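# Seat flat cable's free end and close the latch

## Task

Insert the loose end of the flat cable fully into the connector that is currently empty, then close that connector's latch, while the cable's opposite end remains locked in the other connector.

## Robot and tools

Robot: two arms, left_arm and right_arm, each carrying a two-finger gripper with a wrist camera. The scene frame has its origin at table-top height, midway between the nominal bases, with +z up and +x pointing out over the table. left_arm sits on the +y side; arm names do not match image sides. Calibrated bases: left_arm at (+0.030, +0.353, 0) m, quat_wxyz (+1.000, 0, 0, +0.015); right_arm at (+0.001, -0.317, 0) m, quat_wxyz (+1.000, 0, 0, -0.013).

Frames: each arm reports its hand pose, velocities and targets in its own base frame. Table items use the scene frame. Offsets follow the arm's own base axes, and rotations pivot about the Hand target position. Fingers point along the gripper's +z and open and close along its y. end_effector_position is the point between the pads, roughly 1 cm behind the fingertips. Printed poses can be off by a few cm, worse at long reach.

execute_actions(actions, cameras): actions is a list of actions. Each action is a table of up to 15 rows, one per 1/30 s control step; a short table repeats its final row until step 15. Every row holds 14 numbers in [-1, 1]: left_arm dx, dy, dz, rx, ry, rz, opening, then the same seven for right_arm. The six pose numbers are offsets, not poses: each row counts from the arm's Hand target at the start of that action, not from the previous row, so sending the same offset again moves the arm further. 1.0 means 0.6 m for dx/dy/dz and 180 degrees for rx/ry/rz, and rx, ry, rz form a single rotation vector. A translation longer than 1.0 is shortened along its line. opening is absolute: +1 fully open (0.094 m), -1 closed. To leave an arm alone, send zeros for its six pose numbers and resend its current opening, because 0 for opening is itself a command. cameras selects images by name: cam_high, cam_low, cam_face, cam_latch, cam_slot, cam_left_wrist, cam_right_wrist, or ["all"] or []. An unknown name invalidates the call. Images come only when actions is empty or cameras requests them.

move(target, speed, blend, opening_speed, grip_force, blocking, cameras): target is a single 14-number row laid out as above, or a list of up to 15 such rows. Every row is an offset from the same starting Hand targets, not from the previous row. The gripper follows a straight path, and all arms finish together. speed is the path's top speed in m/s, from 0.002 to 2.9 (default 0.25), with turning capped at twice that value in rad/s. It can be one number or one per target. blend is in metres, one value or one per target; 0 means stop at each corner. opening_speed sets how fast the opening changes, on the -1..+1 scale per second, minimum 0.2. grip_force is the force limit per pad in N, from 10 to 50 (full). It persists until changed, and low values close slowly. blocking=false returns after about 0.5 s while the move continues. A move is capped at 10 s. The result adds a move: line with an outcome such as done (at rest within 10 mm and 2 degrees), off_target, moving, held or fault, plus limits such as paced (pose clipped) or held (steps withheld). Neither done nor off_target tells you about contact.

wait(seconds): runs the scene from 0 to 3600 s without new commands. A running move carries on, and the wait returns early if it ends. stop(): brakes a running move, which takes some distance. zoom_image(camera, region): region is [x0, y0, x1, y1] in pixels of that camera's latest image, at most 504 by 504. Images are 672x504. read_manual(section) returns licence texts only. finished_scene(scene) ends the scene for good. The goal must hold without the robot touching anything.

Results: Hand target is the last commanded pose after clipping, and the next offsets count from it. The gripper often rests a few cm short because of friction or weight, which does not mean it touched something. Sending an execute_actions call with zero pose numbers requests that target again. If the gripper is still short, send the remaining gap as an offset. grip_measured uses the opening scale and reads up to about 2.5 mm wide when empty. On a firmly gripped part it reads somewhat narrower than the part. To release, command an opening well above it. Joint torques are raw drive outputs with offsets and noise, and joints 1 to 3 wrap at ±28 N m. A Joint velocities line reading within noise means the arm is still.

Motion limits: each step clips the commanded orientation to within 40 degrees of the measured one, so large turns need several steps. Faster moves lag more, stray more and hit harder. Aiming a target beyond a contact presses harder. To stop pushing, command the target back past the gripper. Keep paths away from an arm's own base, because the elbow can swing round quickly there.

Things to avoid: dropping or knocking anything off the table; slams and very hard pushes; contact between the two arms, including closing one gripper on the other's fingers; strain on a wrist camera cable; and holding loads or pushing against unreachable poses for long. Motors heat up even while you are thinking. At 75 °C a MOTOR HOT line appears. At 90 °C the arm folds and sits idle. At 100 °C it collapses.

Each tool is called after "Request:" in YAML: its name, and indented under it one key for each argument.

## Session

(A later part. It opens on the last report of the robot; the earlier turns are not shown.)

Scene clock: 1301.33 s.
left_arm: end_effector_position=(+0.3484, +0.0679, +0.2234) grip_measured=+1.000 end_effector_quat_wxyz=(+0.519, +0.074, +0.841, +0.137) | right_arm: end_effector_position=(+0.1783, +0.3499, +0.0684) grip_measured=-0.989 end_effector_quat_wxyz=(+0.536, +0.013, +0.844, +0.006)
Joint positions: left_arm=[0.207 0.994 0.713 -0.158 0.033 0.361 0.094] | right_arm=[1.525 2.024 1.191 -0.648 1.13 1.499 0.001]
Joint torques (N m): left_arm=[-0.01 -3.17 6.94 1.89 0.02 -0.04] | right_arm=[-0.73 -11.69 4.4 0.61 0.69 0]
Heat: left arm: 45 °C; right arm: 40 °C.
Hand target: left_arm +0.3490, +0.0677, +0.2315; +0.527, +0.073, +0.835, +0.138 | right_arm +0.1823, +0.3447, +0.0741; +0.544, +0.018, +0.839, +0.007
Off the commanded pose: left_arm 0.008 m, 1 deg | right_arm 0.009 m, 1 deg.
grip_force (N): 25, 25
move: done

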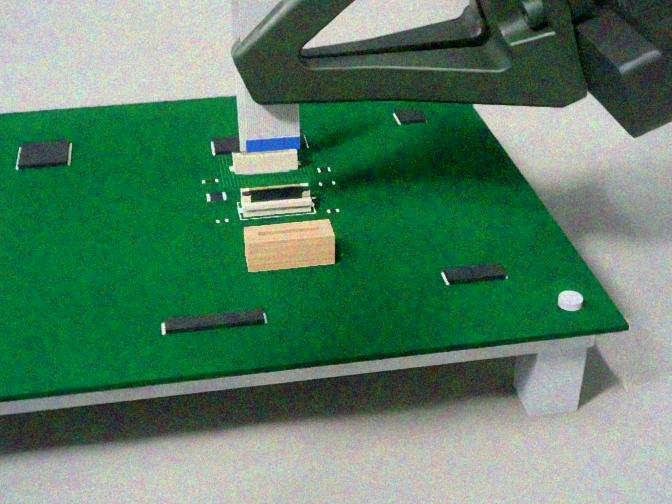

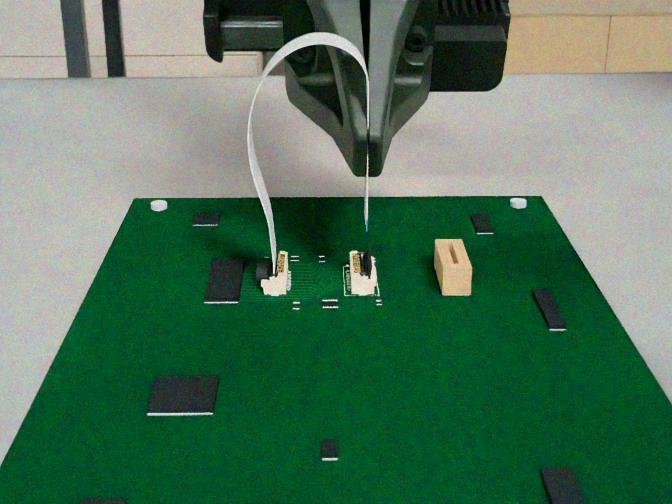

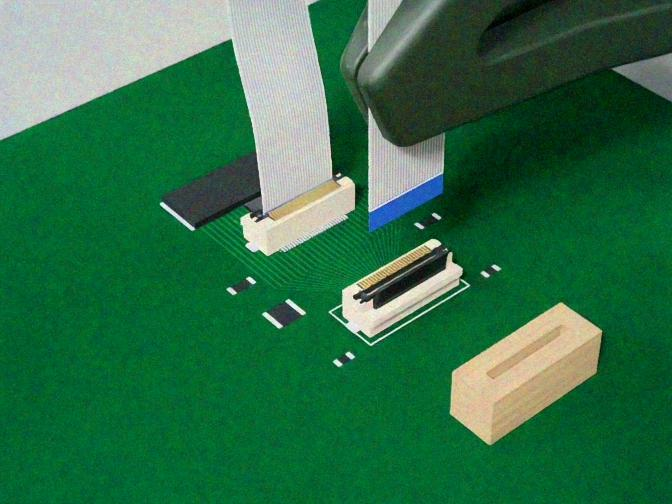

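Request:
move:
  target: [0,0,0,0,0,0,1,0,-0.001,-0.01,0,0,0,-1]
  speed: 0.03
  cameras: ["cam_face","cam_latch","cam_slot"]

Request:
zoom_image:
  camera: "cam_latch"
  region: [320, 180, 420, 300]

Request:
zoom_image:
  camera: "cam_face"
  region: [220, 80, 340, 230]

Request:
zoom_image:
  camera: "cam_slot"
  region: [320, 160, 500, 350]

Scene clock: 1334.10 s.
left_arm: end_effector_position=(+0.3484, +0.0679, +0.2234) grip_measured=+1.000 end_effector_quat_wxyz=(+0.519, +0.074, +0.841, +0.137) | right_arm: end_effector_position=(+0.1783, +0.3499, +0.0660) grip_measured=-0.989 end_effector_quat_wxyz=(+0.536, +0.016, +0.844, +0.011)
Joint positions: left_arm=[0.207 0.994 0.713 -0.158 0.033 0.361 0.094] | right_arm=[1.525 2.024 1.179 -0.625 1.13 1.498 0.001]
Joint torques (N m): left_arm=[-0.01 -3.15 6.93 1.89 0.02 -0.04] | right_arm=[-0.83 -10.74 4.42 0.62 0.7 -0.04]
Heat: left arm: 45 °C; right arm: 40 °C.
Hand target: left_arm +0.3490, +0.0677, +0.2315; +0.527, +0.073, +0.835, +0.138 | right_arm +0.1823, +0.3441, +0.0680; +0.544, +0.018, +0.839, +0.007
Off the commanded pose: left_arm 0.008 m, 1 deg | right_arm 0.007 m, 1 deg.
grip_force (N): 25, 25
move: done

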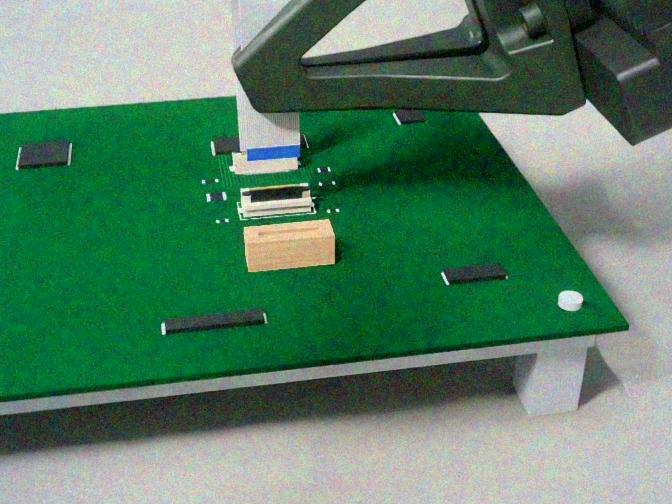

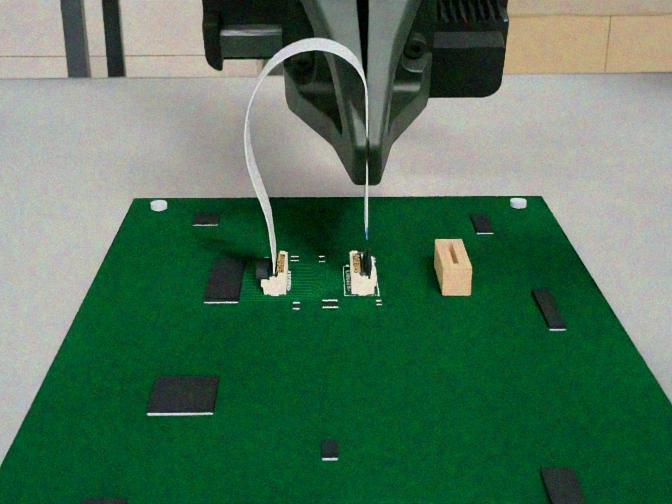

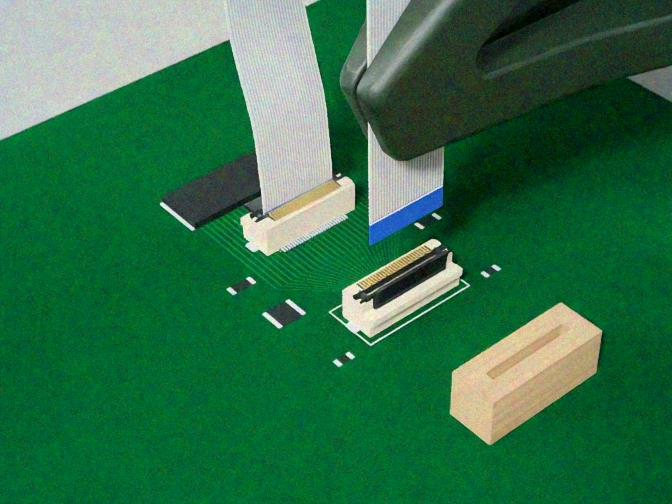

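Scaled by 4.200 from the camera's image (finer frame: 960x720).

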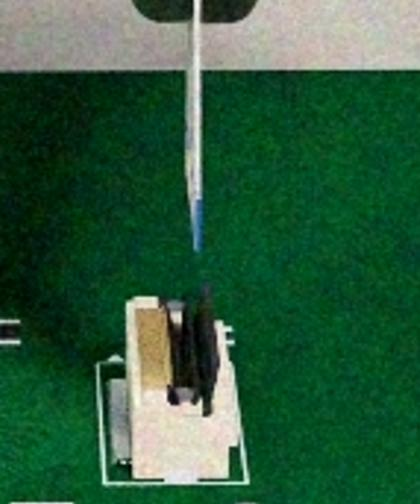

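Scaled by 3.360 from the camera's image (finer frame: 960x720).

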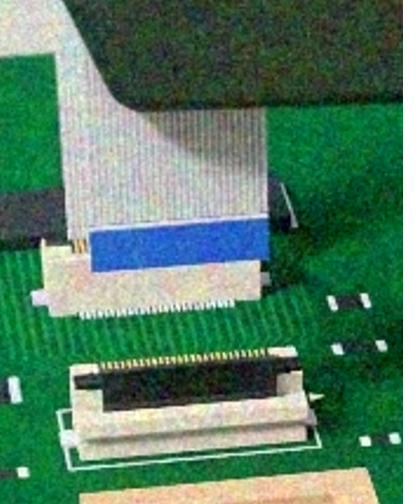

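Scaled by 2.653 from the camera's image (finer frame: 960x720).

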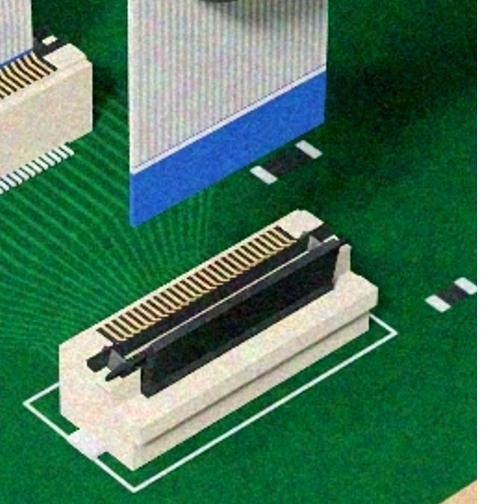

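Request:
move:
  target: [0,0,0,0,0,0,1,0,-0.0005,-0.0117,-0.0067,0,-0.002,-1]
  speed: 0.03
  cameras: ["cam_face","cam_latch","cam_slot"]

Request:
zoom_image:
  camera: "cam_latch"
  region: [320, 180, 420, 300]

Request:
zoom_image:
  camera: "cam_face"
  region: [220, 80, 340, 230]

Request:
zoom_image:
  camera: "cam_slot"
  region: [320, 160, 500, 350]

Scene clock: 1355.30 s.
left_arm: end_effector_position=(+0.3484, +0.0679, +0.2234) grip_measured=+1.000 end_effector_quat_wxyz=(+0.519, +0.074, +0.841, +0.137) | right_arm: end_effector_position=(+0.1783, +0.3499, +0.0660) grip_measured=-0.989 end_effector_quat_wxyz=(+0.536, +0.016, +0.844, +0.011)
Joint positions: left_arm=[0.207 0.994 0.713 -0.158 0.033 0.361 0.094] | right_arm=[1.525 2.024 1.179 -0.624 1.13 1.498 0.001]
Joint torques (N m): left_arm=[-0.02 -3.17 6.93 1.89 0.02 -0.05] | right_arm=[-0.88 -8.17 5.38 0.49 0.7 0.08]
Heat: left arm: 45 °C; right arm: 40 °C.
Hand target: left_arm +0.3490, +0.0677, +0.2315; +0.527, +0.073, +0.835, +0.138 | right_arm +0.1823, +0.3438, +0.0610; +0.544, +0.014, +0.839, -0.004
Off the commanded pose: left_arm 0.008 m, 1 deg | right_arm 0.009 m, 2 deg.
grip_force (N): 25, 25
move: done

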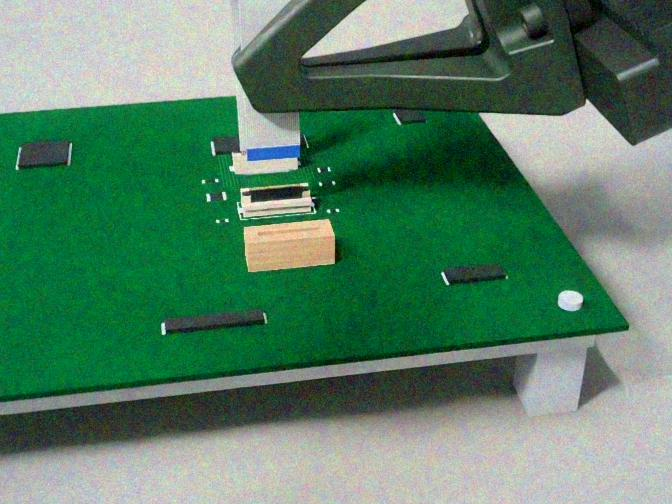

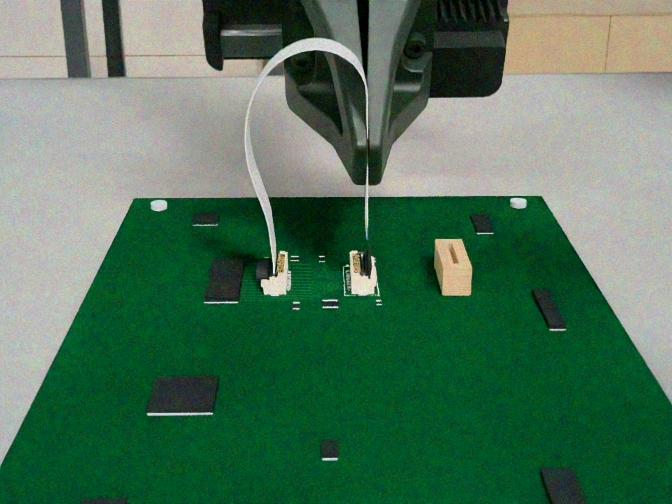

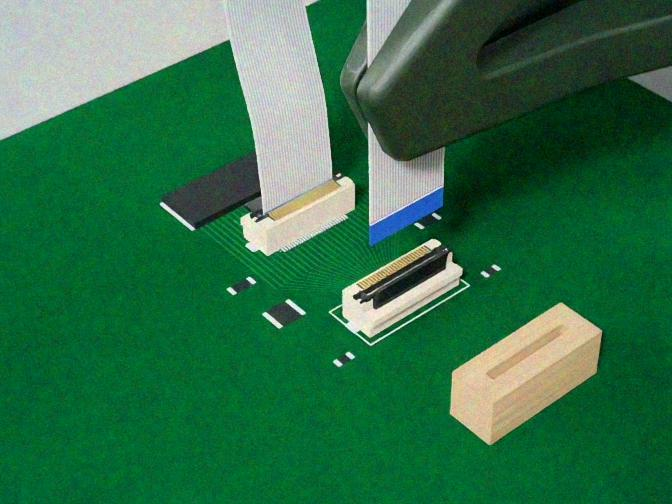

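Scaled by 4.200 from the camera's image (finer frame: 960x720).

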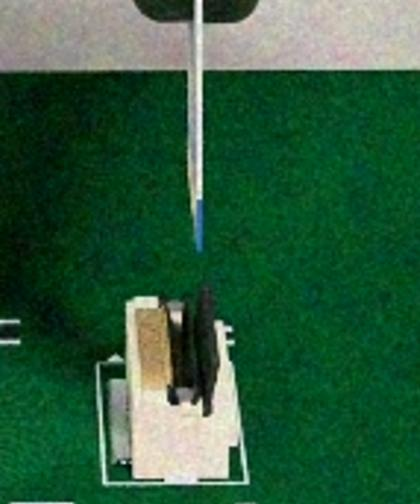

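Scaled by 3.360 from the camera's image (finer frame: 960x720).

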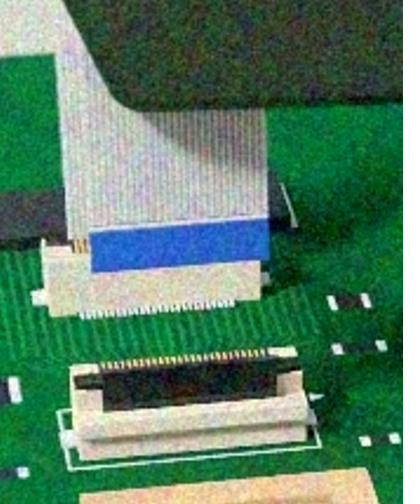

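Scaled by 2.653 from the camera's image (finer frame: 960x720).

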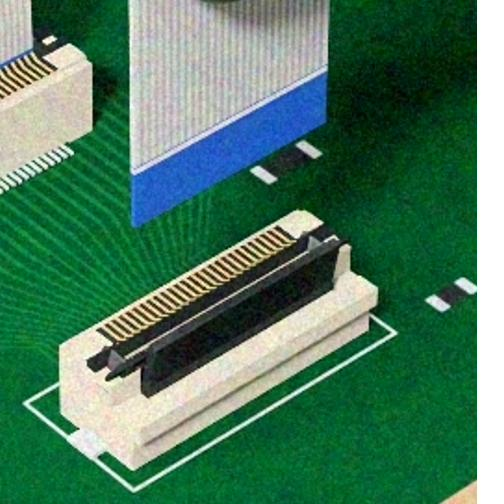

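Request:
move:
  target: [0,0,0,0,0,0,1,0,-0.0012,-0.0067,0,0,0,-1]
  speed: 0.03
  cameras: []

Scene clock: 1395.93 s.
left_arm: end_effector_position=(+0.3484, +0.0679, +0.2234) grip_measured=+1.000 end_effector_quat_wxyz=(+0.519, +0.074, +0.841, +0.137) | right_arm: end_effector_position=(+0.1783, +0.3496, +0.0642) grip_measured=-0.989 end_effector_quat_wxyz=(+0.536, +0.014, +0.844, +0.009)
Joint positions: left_arm=[0.207 0.994 0.713 -0.158 0.033 0.361 0.094] | right_arm=[1.525 2.029 1.179 -0.624 1.13 1.499 0.001]
Joint torques (N m): left_arm=[-0.01 -3.18 6.94 1.89 0.02 -0.04] | right_arm=[-0.84 -8.1 4.66 0.59 0.68 0.11]
Heat: left arm: 45 °C; right arm: 38 °C.
Hand target: left_arm +0.3490, +0.0677, +0.2315; +0.527, +0.073, +0.835, +0.138 | right_arm +0.1823, +0.3431, +0.0570; +0.544, +0.014, +0.839, -0.004
Off the commanded pose: left_arm 0.008 m, 1 deg | right_arm 0.011 m, 2 deg.
grip_force (N): 25, 25
move: off_target (right_arm)

Request:
move:
  target: [0,0,0,0,0,0,1,0,-0.0005,-0.0067,0,0,0,-1]
  speed: 0.03
  cameras: ["cam_face","cam_latch","cam_slot"]

Request:
zoom_image:
  camera: "cam_latch"
  region: [320, 180, 420, 300]

Request:
zoom_image:
  camera: "cam_face"
  region: [220, 80, 340, 230]

Request:
zoom_image:
  camera: "cam_slot"
  region: [320, 160, 500, 350]

Scene clock: 1404.40 s.
left_arm: end_effector_position=(+0.3484, +0.0679, +0.2234) grip_measured=+1.000 end_effector_quat_wxyz=(+0.519, +0.074, +0.841, +0.137) | right_arm: end_effector_position=(+0.1783, +0.3510, +0.0614) grip_measured=-0.989 end_effector_quat_wxyz=(+0.536, +0.016, +0.844, +0.011)
Joint positions: left_arm=[0.207 0.994 0.713 -0.158 0.033 0.361 0.094] | right_arm=[1.525 2.038 1.179 -0.612 1.13 1.5 0.001]
Joint torques (N m): left_arm=[-0.01 -3.18 6.94 1.89 0.02 -0.04] | right_arm=[-0.69 -8.14 3.95 0.64 0.73 0.09]
Heat: left arm: 45 °C; right arm: 38 °C.
Hand target: left_arm +0.3490, +0.0677, +0.2315; +0.527, +0.073, +0.835, +0.138 | right_arm +0.1823, +0.3428, +0.0529; +0.544, +0.015, +0.839, -0.004
Off the commanded pose: left_arm 0.008 m, 1 deg | right_arm 0.012 m, 2 deg.
grip_force (N): 25, 25
move: off_target (right_arm)

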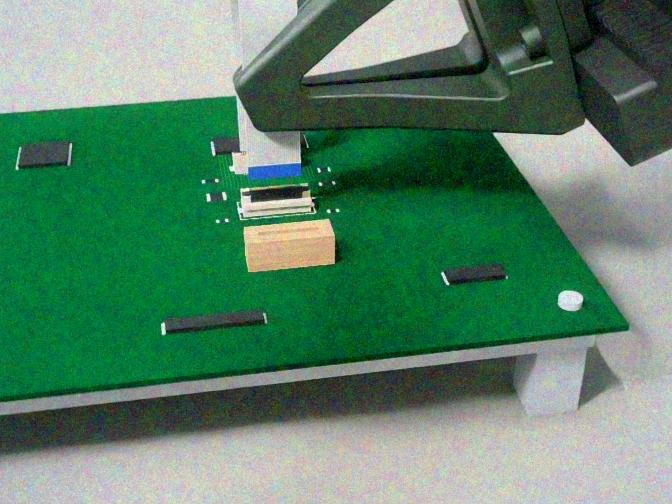

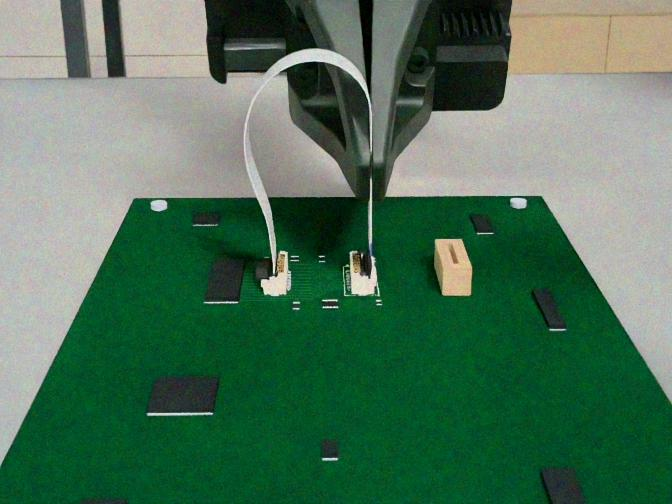

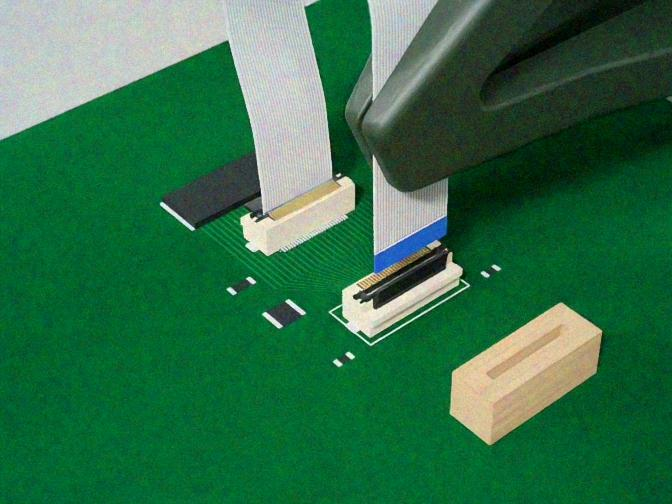

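Scaled by 4.200 from the camera's image (finer frame: 960x720).

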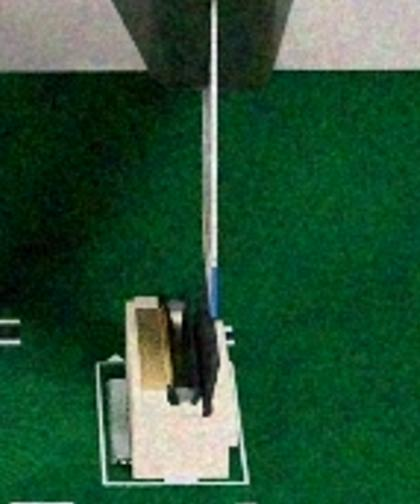

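Scaled by 3.360 from the camera's image (finer frame: 960x720).

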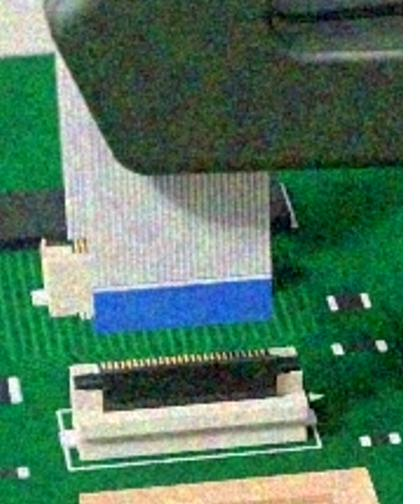

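Scaled by 2.653 from the camera's image (finer frame: 960x720).

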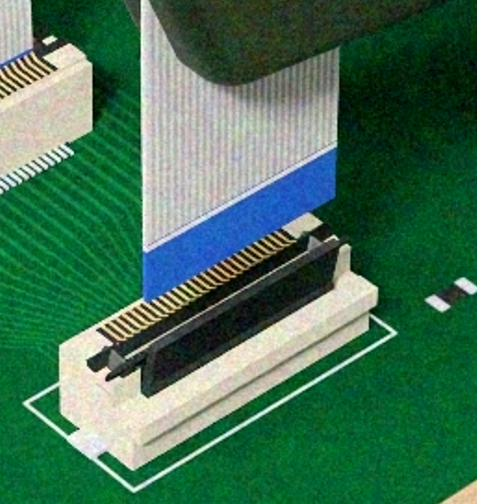

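Request:
move:
  target: [0,0,0,0,0,0,1,0,-0.004,0.001,-0.008,0,0,-1]
  speed: 0.03
  cameras: ["cam_latch","cam_slot"]

Request:
zoom_image:
  camera: "cam_latch"
  region: [320, 180, 420, 300]

Scene clock: 1431.03 s.
left_arm: end_effector_position=(+0.3484, +0.0679, +0.2234) grip_measured=+1.000 end_effector_quat_wxyz=(+0.519, +0.074, +0.841, +0.137) | right_arm: end_effector_position=(+0.1783, +0.3510, +0.0614) grip_measured=-0.989 end_effector_quat_wxyz=(+0.536, +0.016, +0.844, +0.011)
Joint positions: left_arm=[0.207 0.994 0.713 -0.158 0.033 0.361 0.094] | right_arm=[1.525 2.038 1.179 -0.612 1.13 1.5 0.001]
Joint torques (N m): left_arm=[0.01 -3.17 6.93 1.89 0.02 -0.04] | right_arm=[-0.66 -7.97 4.46 0.35 0.71 0.07]
Heat: left arm: 45 °C; right arm: 38 °C.
Hand target: left_arm +0.3490, +0.0677, +0.2315; +0.527, +0.073, +0.835, +0.138 | right_arm +0.1823, +0.3404, +0.0535; +0.545, +0.008, +0.839, -0.014
Off the commanded pose: left_arm 0.008 m, 1 deg | right_arm 0.014 m, 3 deg.
grip_force (N): 25, 25
move: off_target (right_arm)

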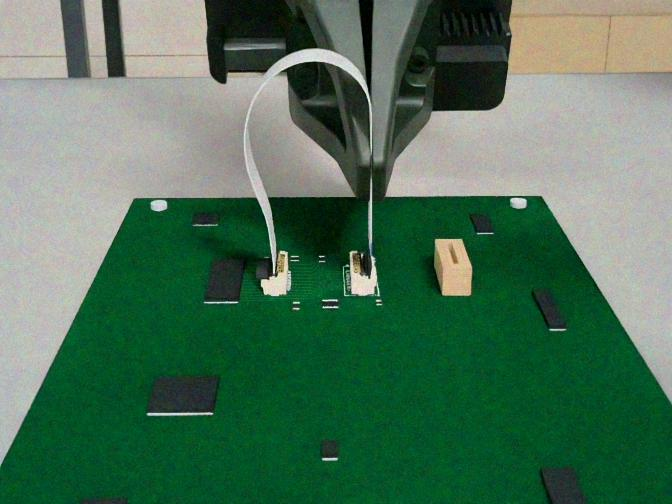

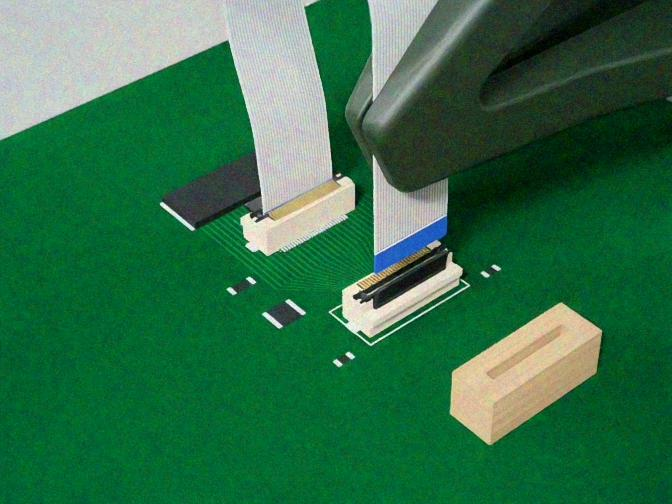

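Scaled by 4.200 from the camera's image (finer frame: 960x720).

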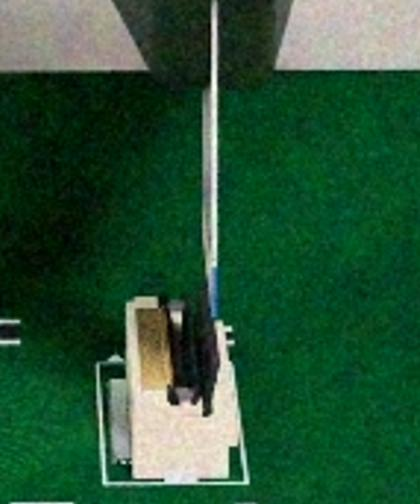

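Request:
move:
  target: [0,0,0,0,0,0,1,0,-0.002,-0.0033,0.006,0,0,-1]
  speed: 0.03
  cameras: []

Scene clock: 1483.37 s.
left_arm: end_effector_position=(+0.3484, +0.0679, +0.2234) grip_measured=+1.000 end_effector_quat_wxyz=(+0.519, +0.074, +0.841, +0.137) | right_arm: end_effector_position=(+0.1781, +0.3464, +0.0576) grip_measured=-0.989 end_effector_quat_wxyz=(+0.536, +0.012, +0.844, +0.005)
Joint positions: left_arm=[0.207 0.994 0.713 -0.158 0.033 0.361 0.094] | right_arm=[1.525 2.038 1.161 -0.607 1.13 1.5 0.001]
Joint torques (N m): left_arm=[-0.02 -3.15 6.93 1.89 0.02 -0.04] | right_arm=[-0.79 -8.38 4.33 0.61 0.73 0.07]
Heat: left arm: 45 °C; right arm: 38 °C.
Hand target: left_arm +0.3490, +0.0677, +0.2315; +0.527, +0.073, +0.835, +0.138 | right_arm +0.1823, +0.3392, +0.0516; +0.544, +0.013, +0.839, -0.007
Off the commanded pose: left_arm 0.008 m, 1 deg | right_arm 0.010 m, 2 deg.
grip_force (N): 25, 25
move: done

Request:
move:
  target: [0,0,0,0,0,0,1,0,0.0051,0.0005,0.0067,0,0,-1]
  speed: 0.03
  cameras: ["cam_latch","cam_slot","cam_face"]

Request:
zoom_image:
  camera: "cam_latch"
  region: [320, 180, 420, 300]

Request:
zoom_image:
  camera: "cam_slot"
  region: [320, 160, 500, 350]

Scene clock: 1506.97 s.
left_arm: end_effector_position=(+0.3484, +0.0679, +0.2234) grip_measured=+1.000 end_effector_quat_wxyz=(+0.519, +0.074, +0.841, +0.137) | right_arm: end_effector_position=(+0.1782, +0.3492, +0.0578) grip_measured=-0.989 end_effector_quat_wxyz=(+0.536, +0.017, +0.844, +0.013)
Joint positions: left_arm=[0.207 0.994 0.713 -0.158 0.033 0.361 0.094] | right_arm=[1.525 2.038 1.161 -0.588 1.13 1.5 0.001]
Joint torques (N m): left_arm=[-0.01 -3.18 6.93 1.89 0.01 -0.03] | right_arm=[-0.73 -8.54 4.46 0.68 0.74 0.07]
Heat: left arm: 45 °C; right arm: 38 °C.
Hand target: left_arm +0.3490, +0.0677, +0.2315; +0.527, +0.073, +0.835, +0.138 | right_arm +0.1823, +0.3422, +0.0519; +0.544, +0.018, +0.839, +0.002
Off the commanded pose: left_arm 0.008 m, 1 deg | right_arm 0.010 m, 2 deg.
grip_force (N): 25, 25
move: done
Images, in order (width x height): cam_face 672x504, cam_latch 672x504, cam_slot 672x504.

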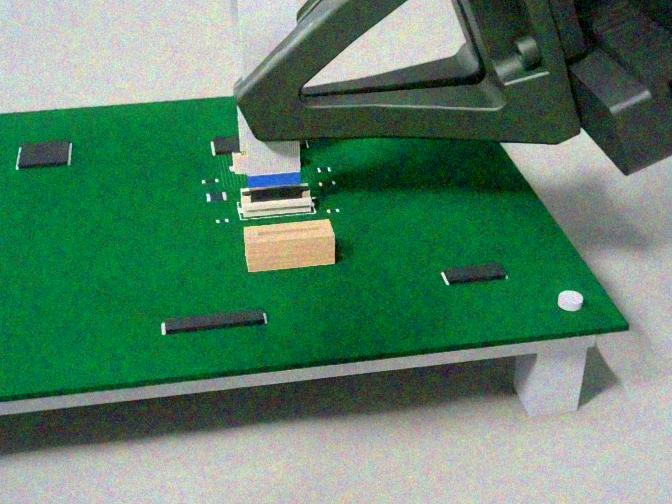

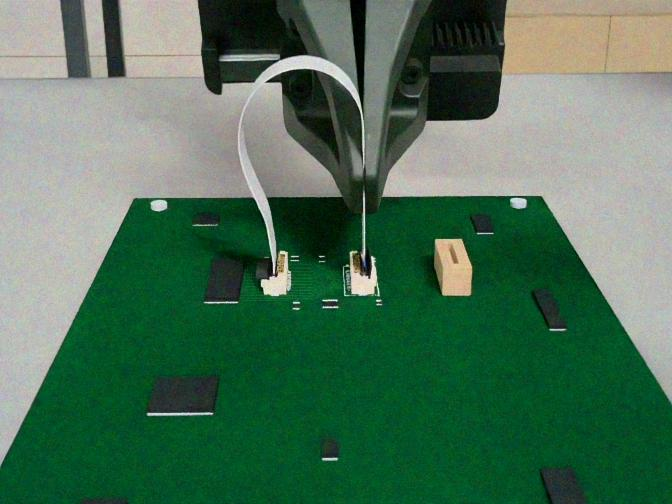

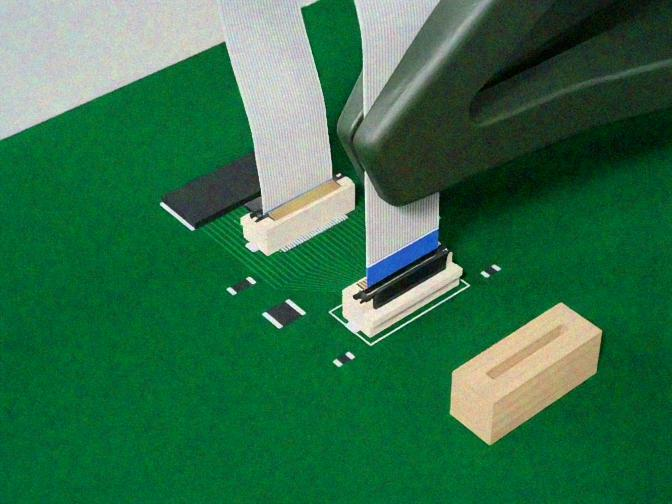

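Scaled by 4.200 from the camera's image (finer frame: 960x720).

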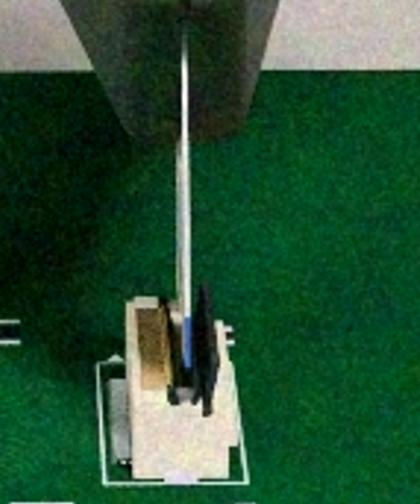

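Scaled by 2.653 from the camera's image (finer frame: 960x720).

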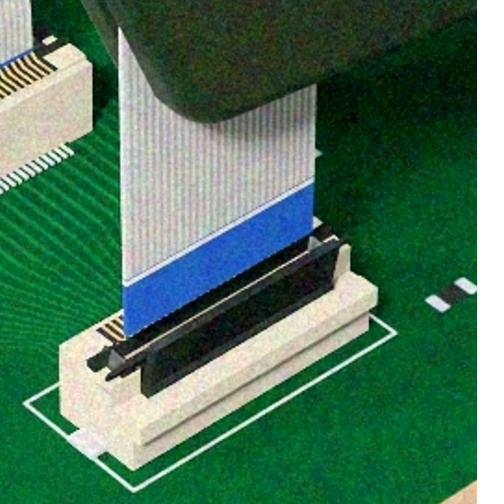

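Request:
zoom_image:
  camera: "cam_face"
  region: [220, 130, 340, 230]

Request:
zoom_image:
  camera: "cam_latch"
  region: [340, 240, 390, 290]

Request:
zoom_image:
  camera: "cam_slot"
  region: [340, 220, 460, 320]

Scaled by 4.200 from the camera's image (finer frame: 960x720).

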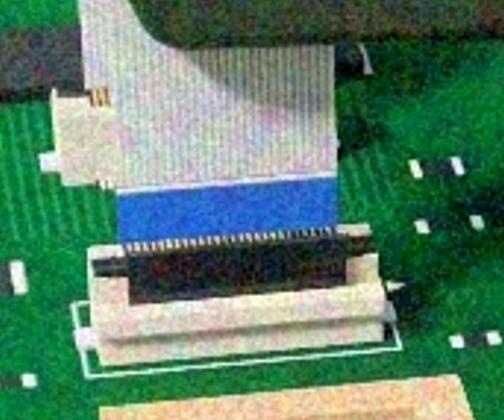

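Scaled by 10.080 from the camera's image (finer frame: 960x720).

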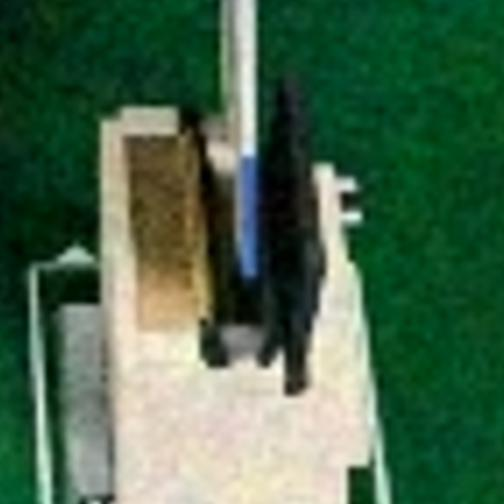

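Scaled by 4.200 from the camera's image (finer frame: 960x720).

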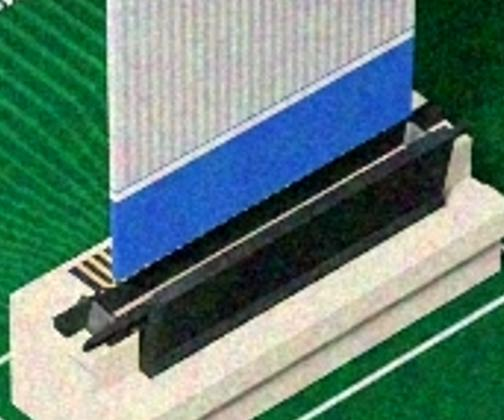

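Request:
move:
  target: [0,0,0,0,0,0,1,0,-0.0005,-0.008,-0.0036,0,0,-1]
  speed: 0.02
  cameras: ["cam_latch","cam_face","cam_slot"]

Request:
zoom_image:
  camera: "cam_latch"
  region: [340, 230, 390, 290]

Request:
zoom_image:
  camera: "cam_slot"
  region: [340, 220, 460, 320]

Scene clock: 1571.17 s.
left_arm: end_effector_position=(+0.3484, +0.0679, +0.2234) grip_measured=+1.000 end_effector_quat_wxyz=(+0.519, +0.074, +0.841, +0.137) | right_arm: end_effector_position=(+0.1784, +0.3494, +0.0560) grip_measured=-0.989 end_effector_quat_wxyz=(+0.537, +0.017, +0.843, +0.012)
Joint positions: left_arm=[0.207 0.994 0.713 -0.158 0.033 0.361 0.094] | right_arm=[1.525 2.045 1.161 -0.584 1.132 1.5 0.001]
Joint torques (N m): left_arm=[-0.01 -3.17 6.93 1.89 0.02 -0.04] | right_arm=[-0.7 -7.79 4.3 0.64 0.69 0.09]
Heat: left arm: 45 °C; right arm: 38 °C.
Hand target: left_arm +0.3490, +0.0677, +0.2315; +0.527, +0.073, +0.835, +0.138 | right_arm +0.1824, +0.3420, +0.0471; +0.544, +0.015, +0.839, -0.002
Off the commanded pose: left_arm 0.008 m, 1 deg | right_arm 0.012 m, 2 deg.
grip_force (N): 25, 25
move: off_target (right_arm)
Images, in order (width x height): cam_face 672x504, cam_latch 672x504, cam_slot 672x504.

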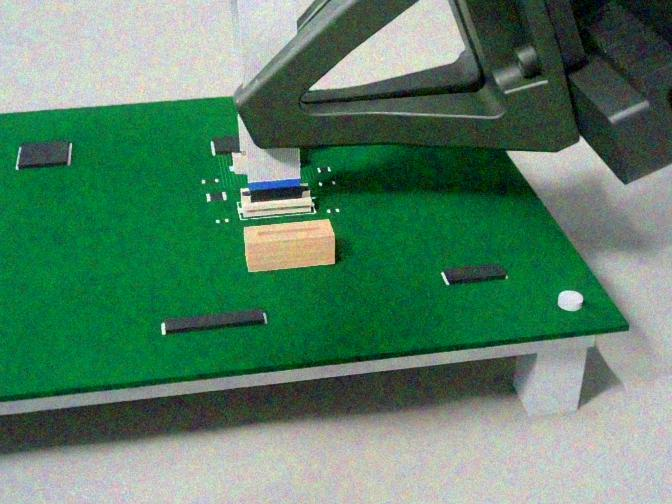

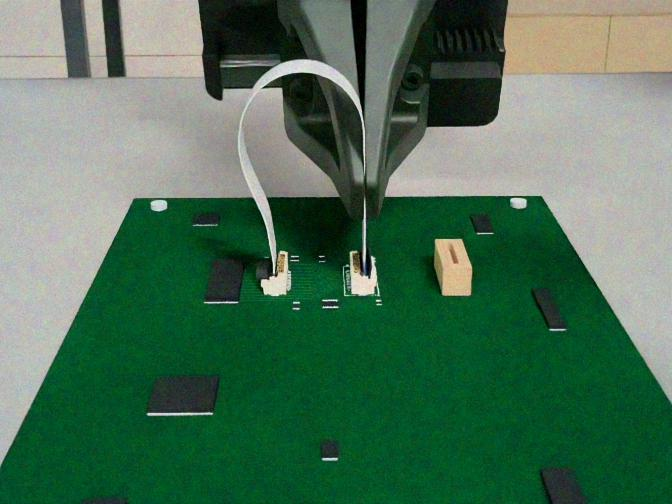

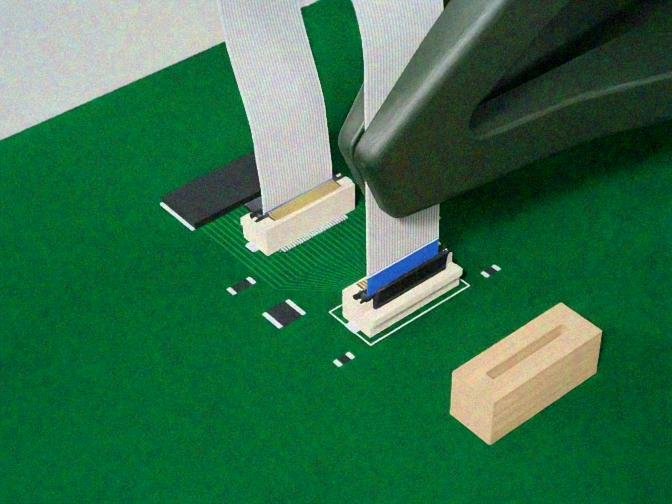

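Scaled by 8.400 from the camera's image (finer frame: 960x720).

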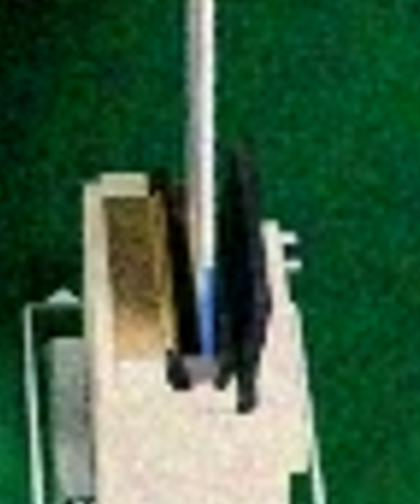

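Scaled by 4.200 from the camera's image (finer frame: 960x720).

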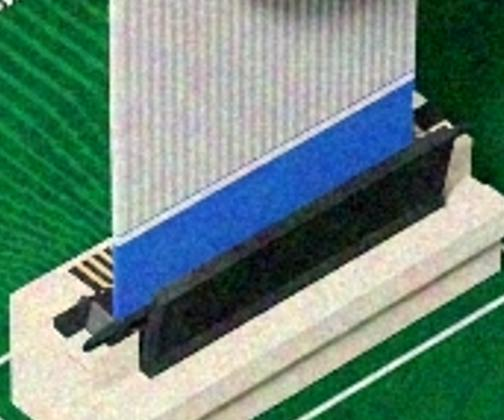

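Request:
move:
  target: [0,0,0,0,0,0,1,0,0,-0.0052,-0.0018,0,0,-1]
  speed: 0.02
  cameras: ["cam_latch","cam_face","cam_slot"]

Request:
zoom_image:
  camera: "cam_latch"
  region: [340, 230, 390, 290]

Request:
zoom_image:
  camera: "cam_slot"
  region: [340, 220, 460, 320]

Scene clock: 1588.80 s.
left_arm: end_effector_position=(+0.3484, +0.0679, +0.2234) grip_measured=+1.000 end_effector_quat_wxyz=(+0.519, +0.074, +0.841, +0.137) | right_arm: end_effector_position=(+0.1787, +0.3498, +0.0558) grip_measured=-0.989 end_effector_quat_wxyz=(+0.539, +0.018, +0.842, +0.013)
Joint positions: left_arm=[0.207 0.994 0.713 -0.158 0.033 0.361 0.094] | right_arm=[1.525 2.048 1.161 -0.579 1.136 1.5 0.001]
Joint torques (N m): left_arm=[-0.01 -3.15 6.93 1.9 0.02 -0.04] | right_arm=[-0.69 -7.41 4.41 0.59 0.65 0.09]
Heat: left arm: 45 °C; right arm: 37 °C.
Hand target: left_arm +0.3490, +0.0677, +0.2315; +0.527, +0.073, +0.835, +0.138 | right_arm +0.1824, +0.3420, +0.0440; +0.544, +0.014, +0.839, -0.005
Off the commanded pose: left_arm 0.008 m, 1 deg | right_arm 0.015 m, 2 deg.
grip_force (N): 25, 25
move: off_target (right_arm)
Images, in order (width x height): cam_face 672x504, cam_latch 672x504, cam_slot 672x504.

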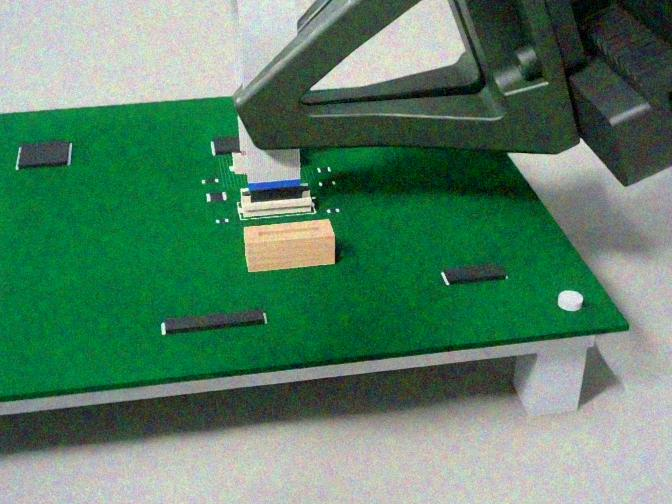

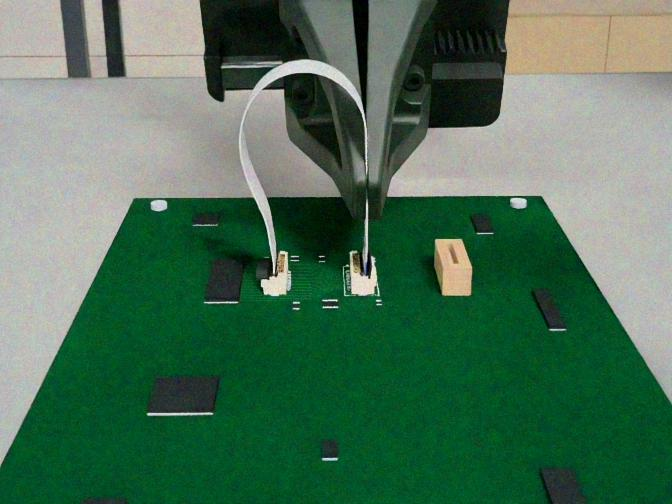

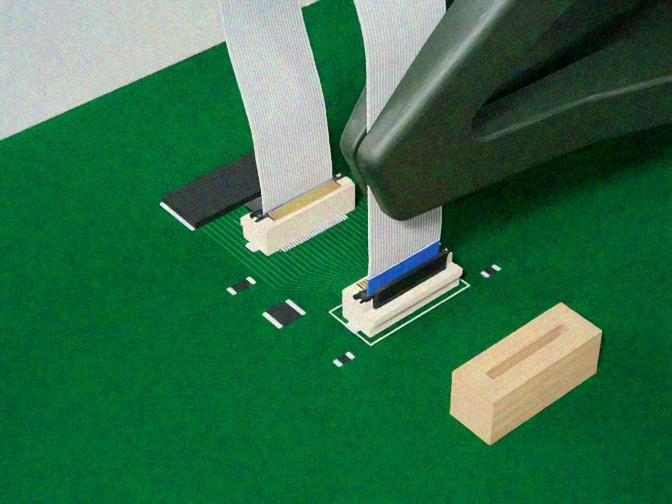

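Scaled by 8.400 from the camera's image (finer frame: 960x720).

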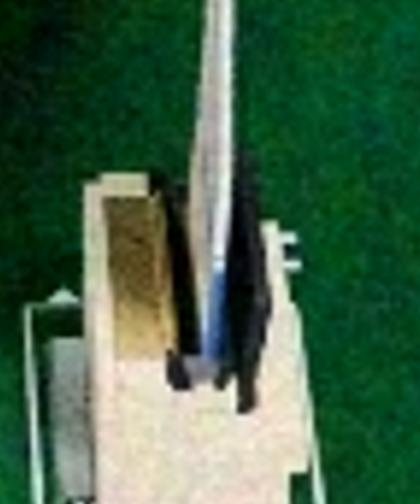

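Scaled by 4.200 from the camera's image (finer frame: 960x720).

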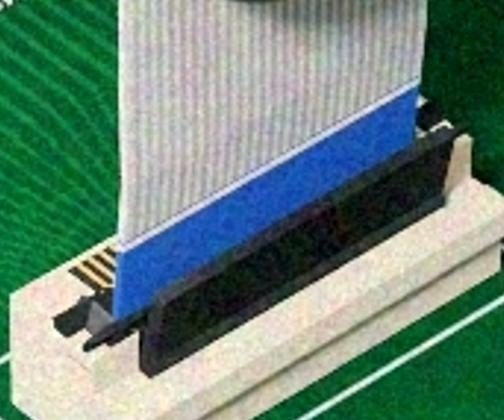

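Request:
zoom_image:
  camera: "cam_slot"
  region: [345, 270, 395, 315]

Request:
zoom_image:
  camera: "cam_slot"
  region: [420, 230, 470, 275]

Request:
zoom_image:
  camera: "cam_face"
  region: [230, 160, 330, 230]

Request:
zoom_image:
  camera: "cam_latch"
  region: [345, 245, 385, 285]

Scaled by 10.080 from the camera's image (finer frame: 960x720).

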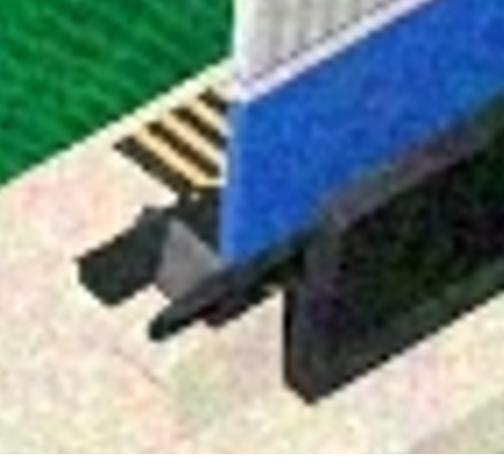

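Scaled by 10.080 from the camera's image (finer frame: 960x720).

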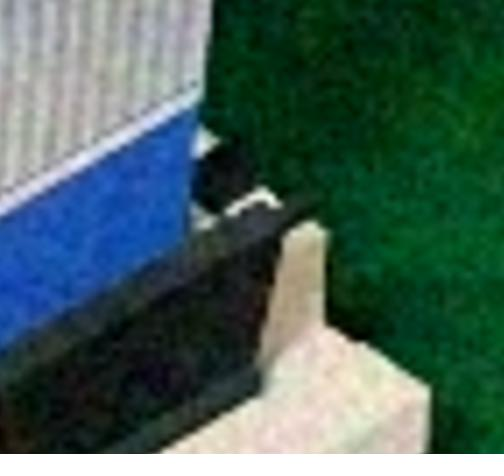

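Scaled by 5.040 from the camera's image (finer frame: 960x720).

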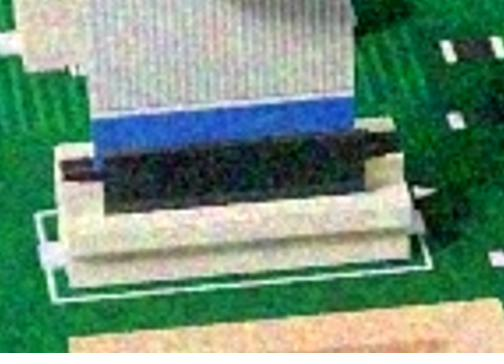

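Scaled by 12.600 from the camera's image (finer frame: 960x720).

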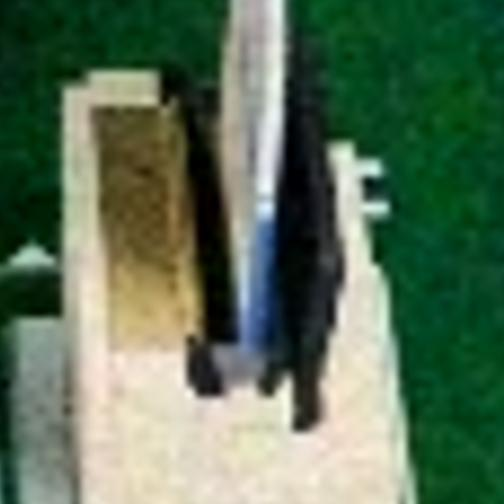

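Request:
zoom_image:
  camera: "cam_slot"
  region: [240, 195, 290, 240]

Request:
zoom_image:
  camera: "cam_slot"
  region: [315, 160, 365, 205]

Request:
zoom_image:
  camera: "cam_latch"
  region: [255, 245, 295, 285]

Scaled by 10.080 from the camera's image (finer frame: 960x720).

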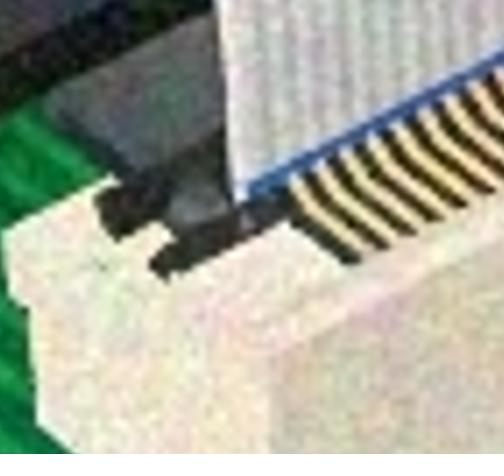

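Scaled by 10.080 from the camera's image (finer frame: 960x720).

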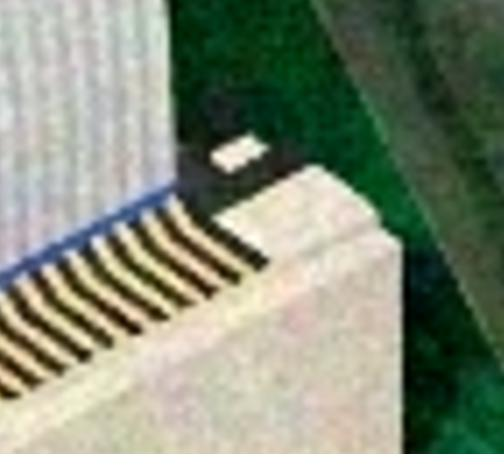

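Scaled by 12.600 from the camera's image (finer frame: 960x720).

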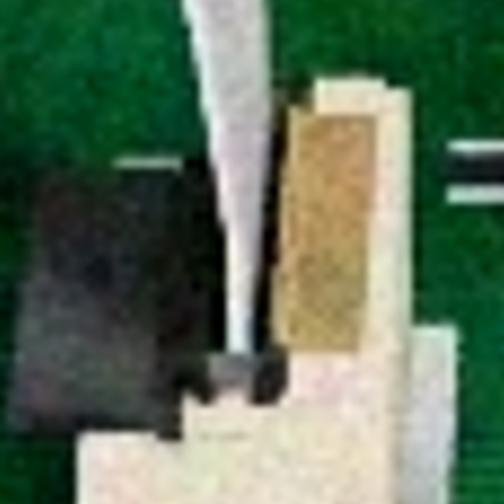

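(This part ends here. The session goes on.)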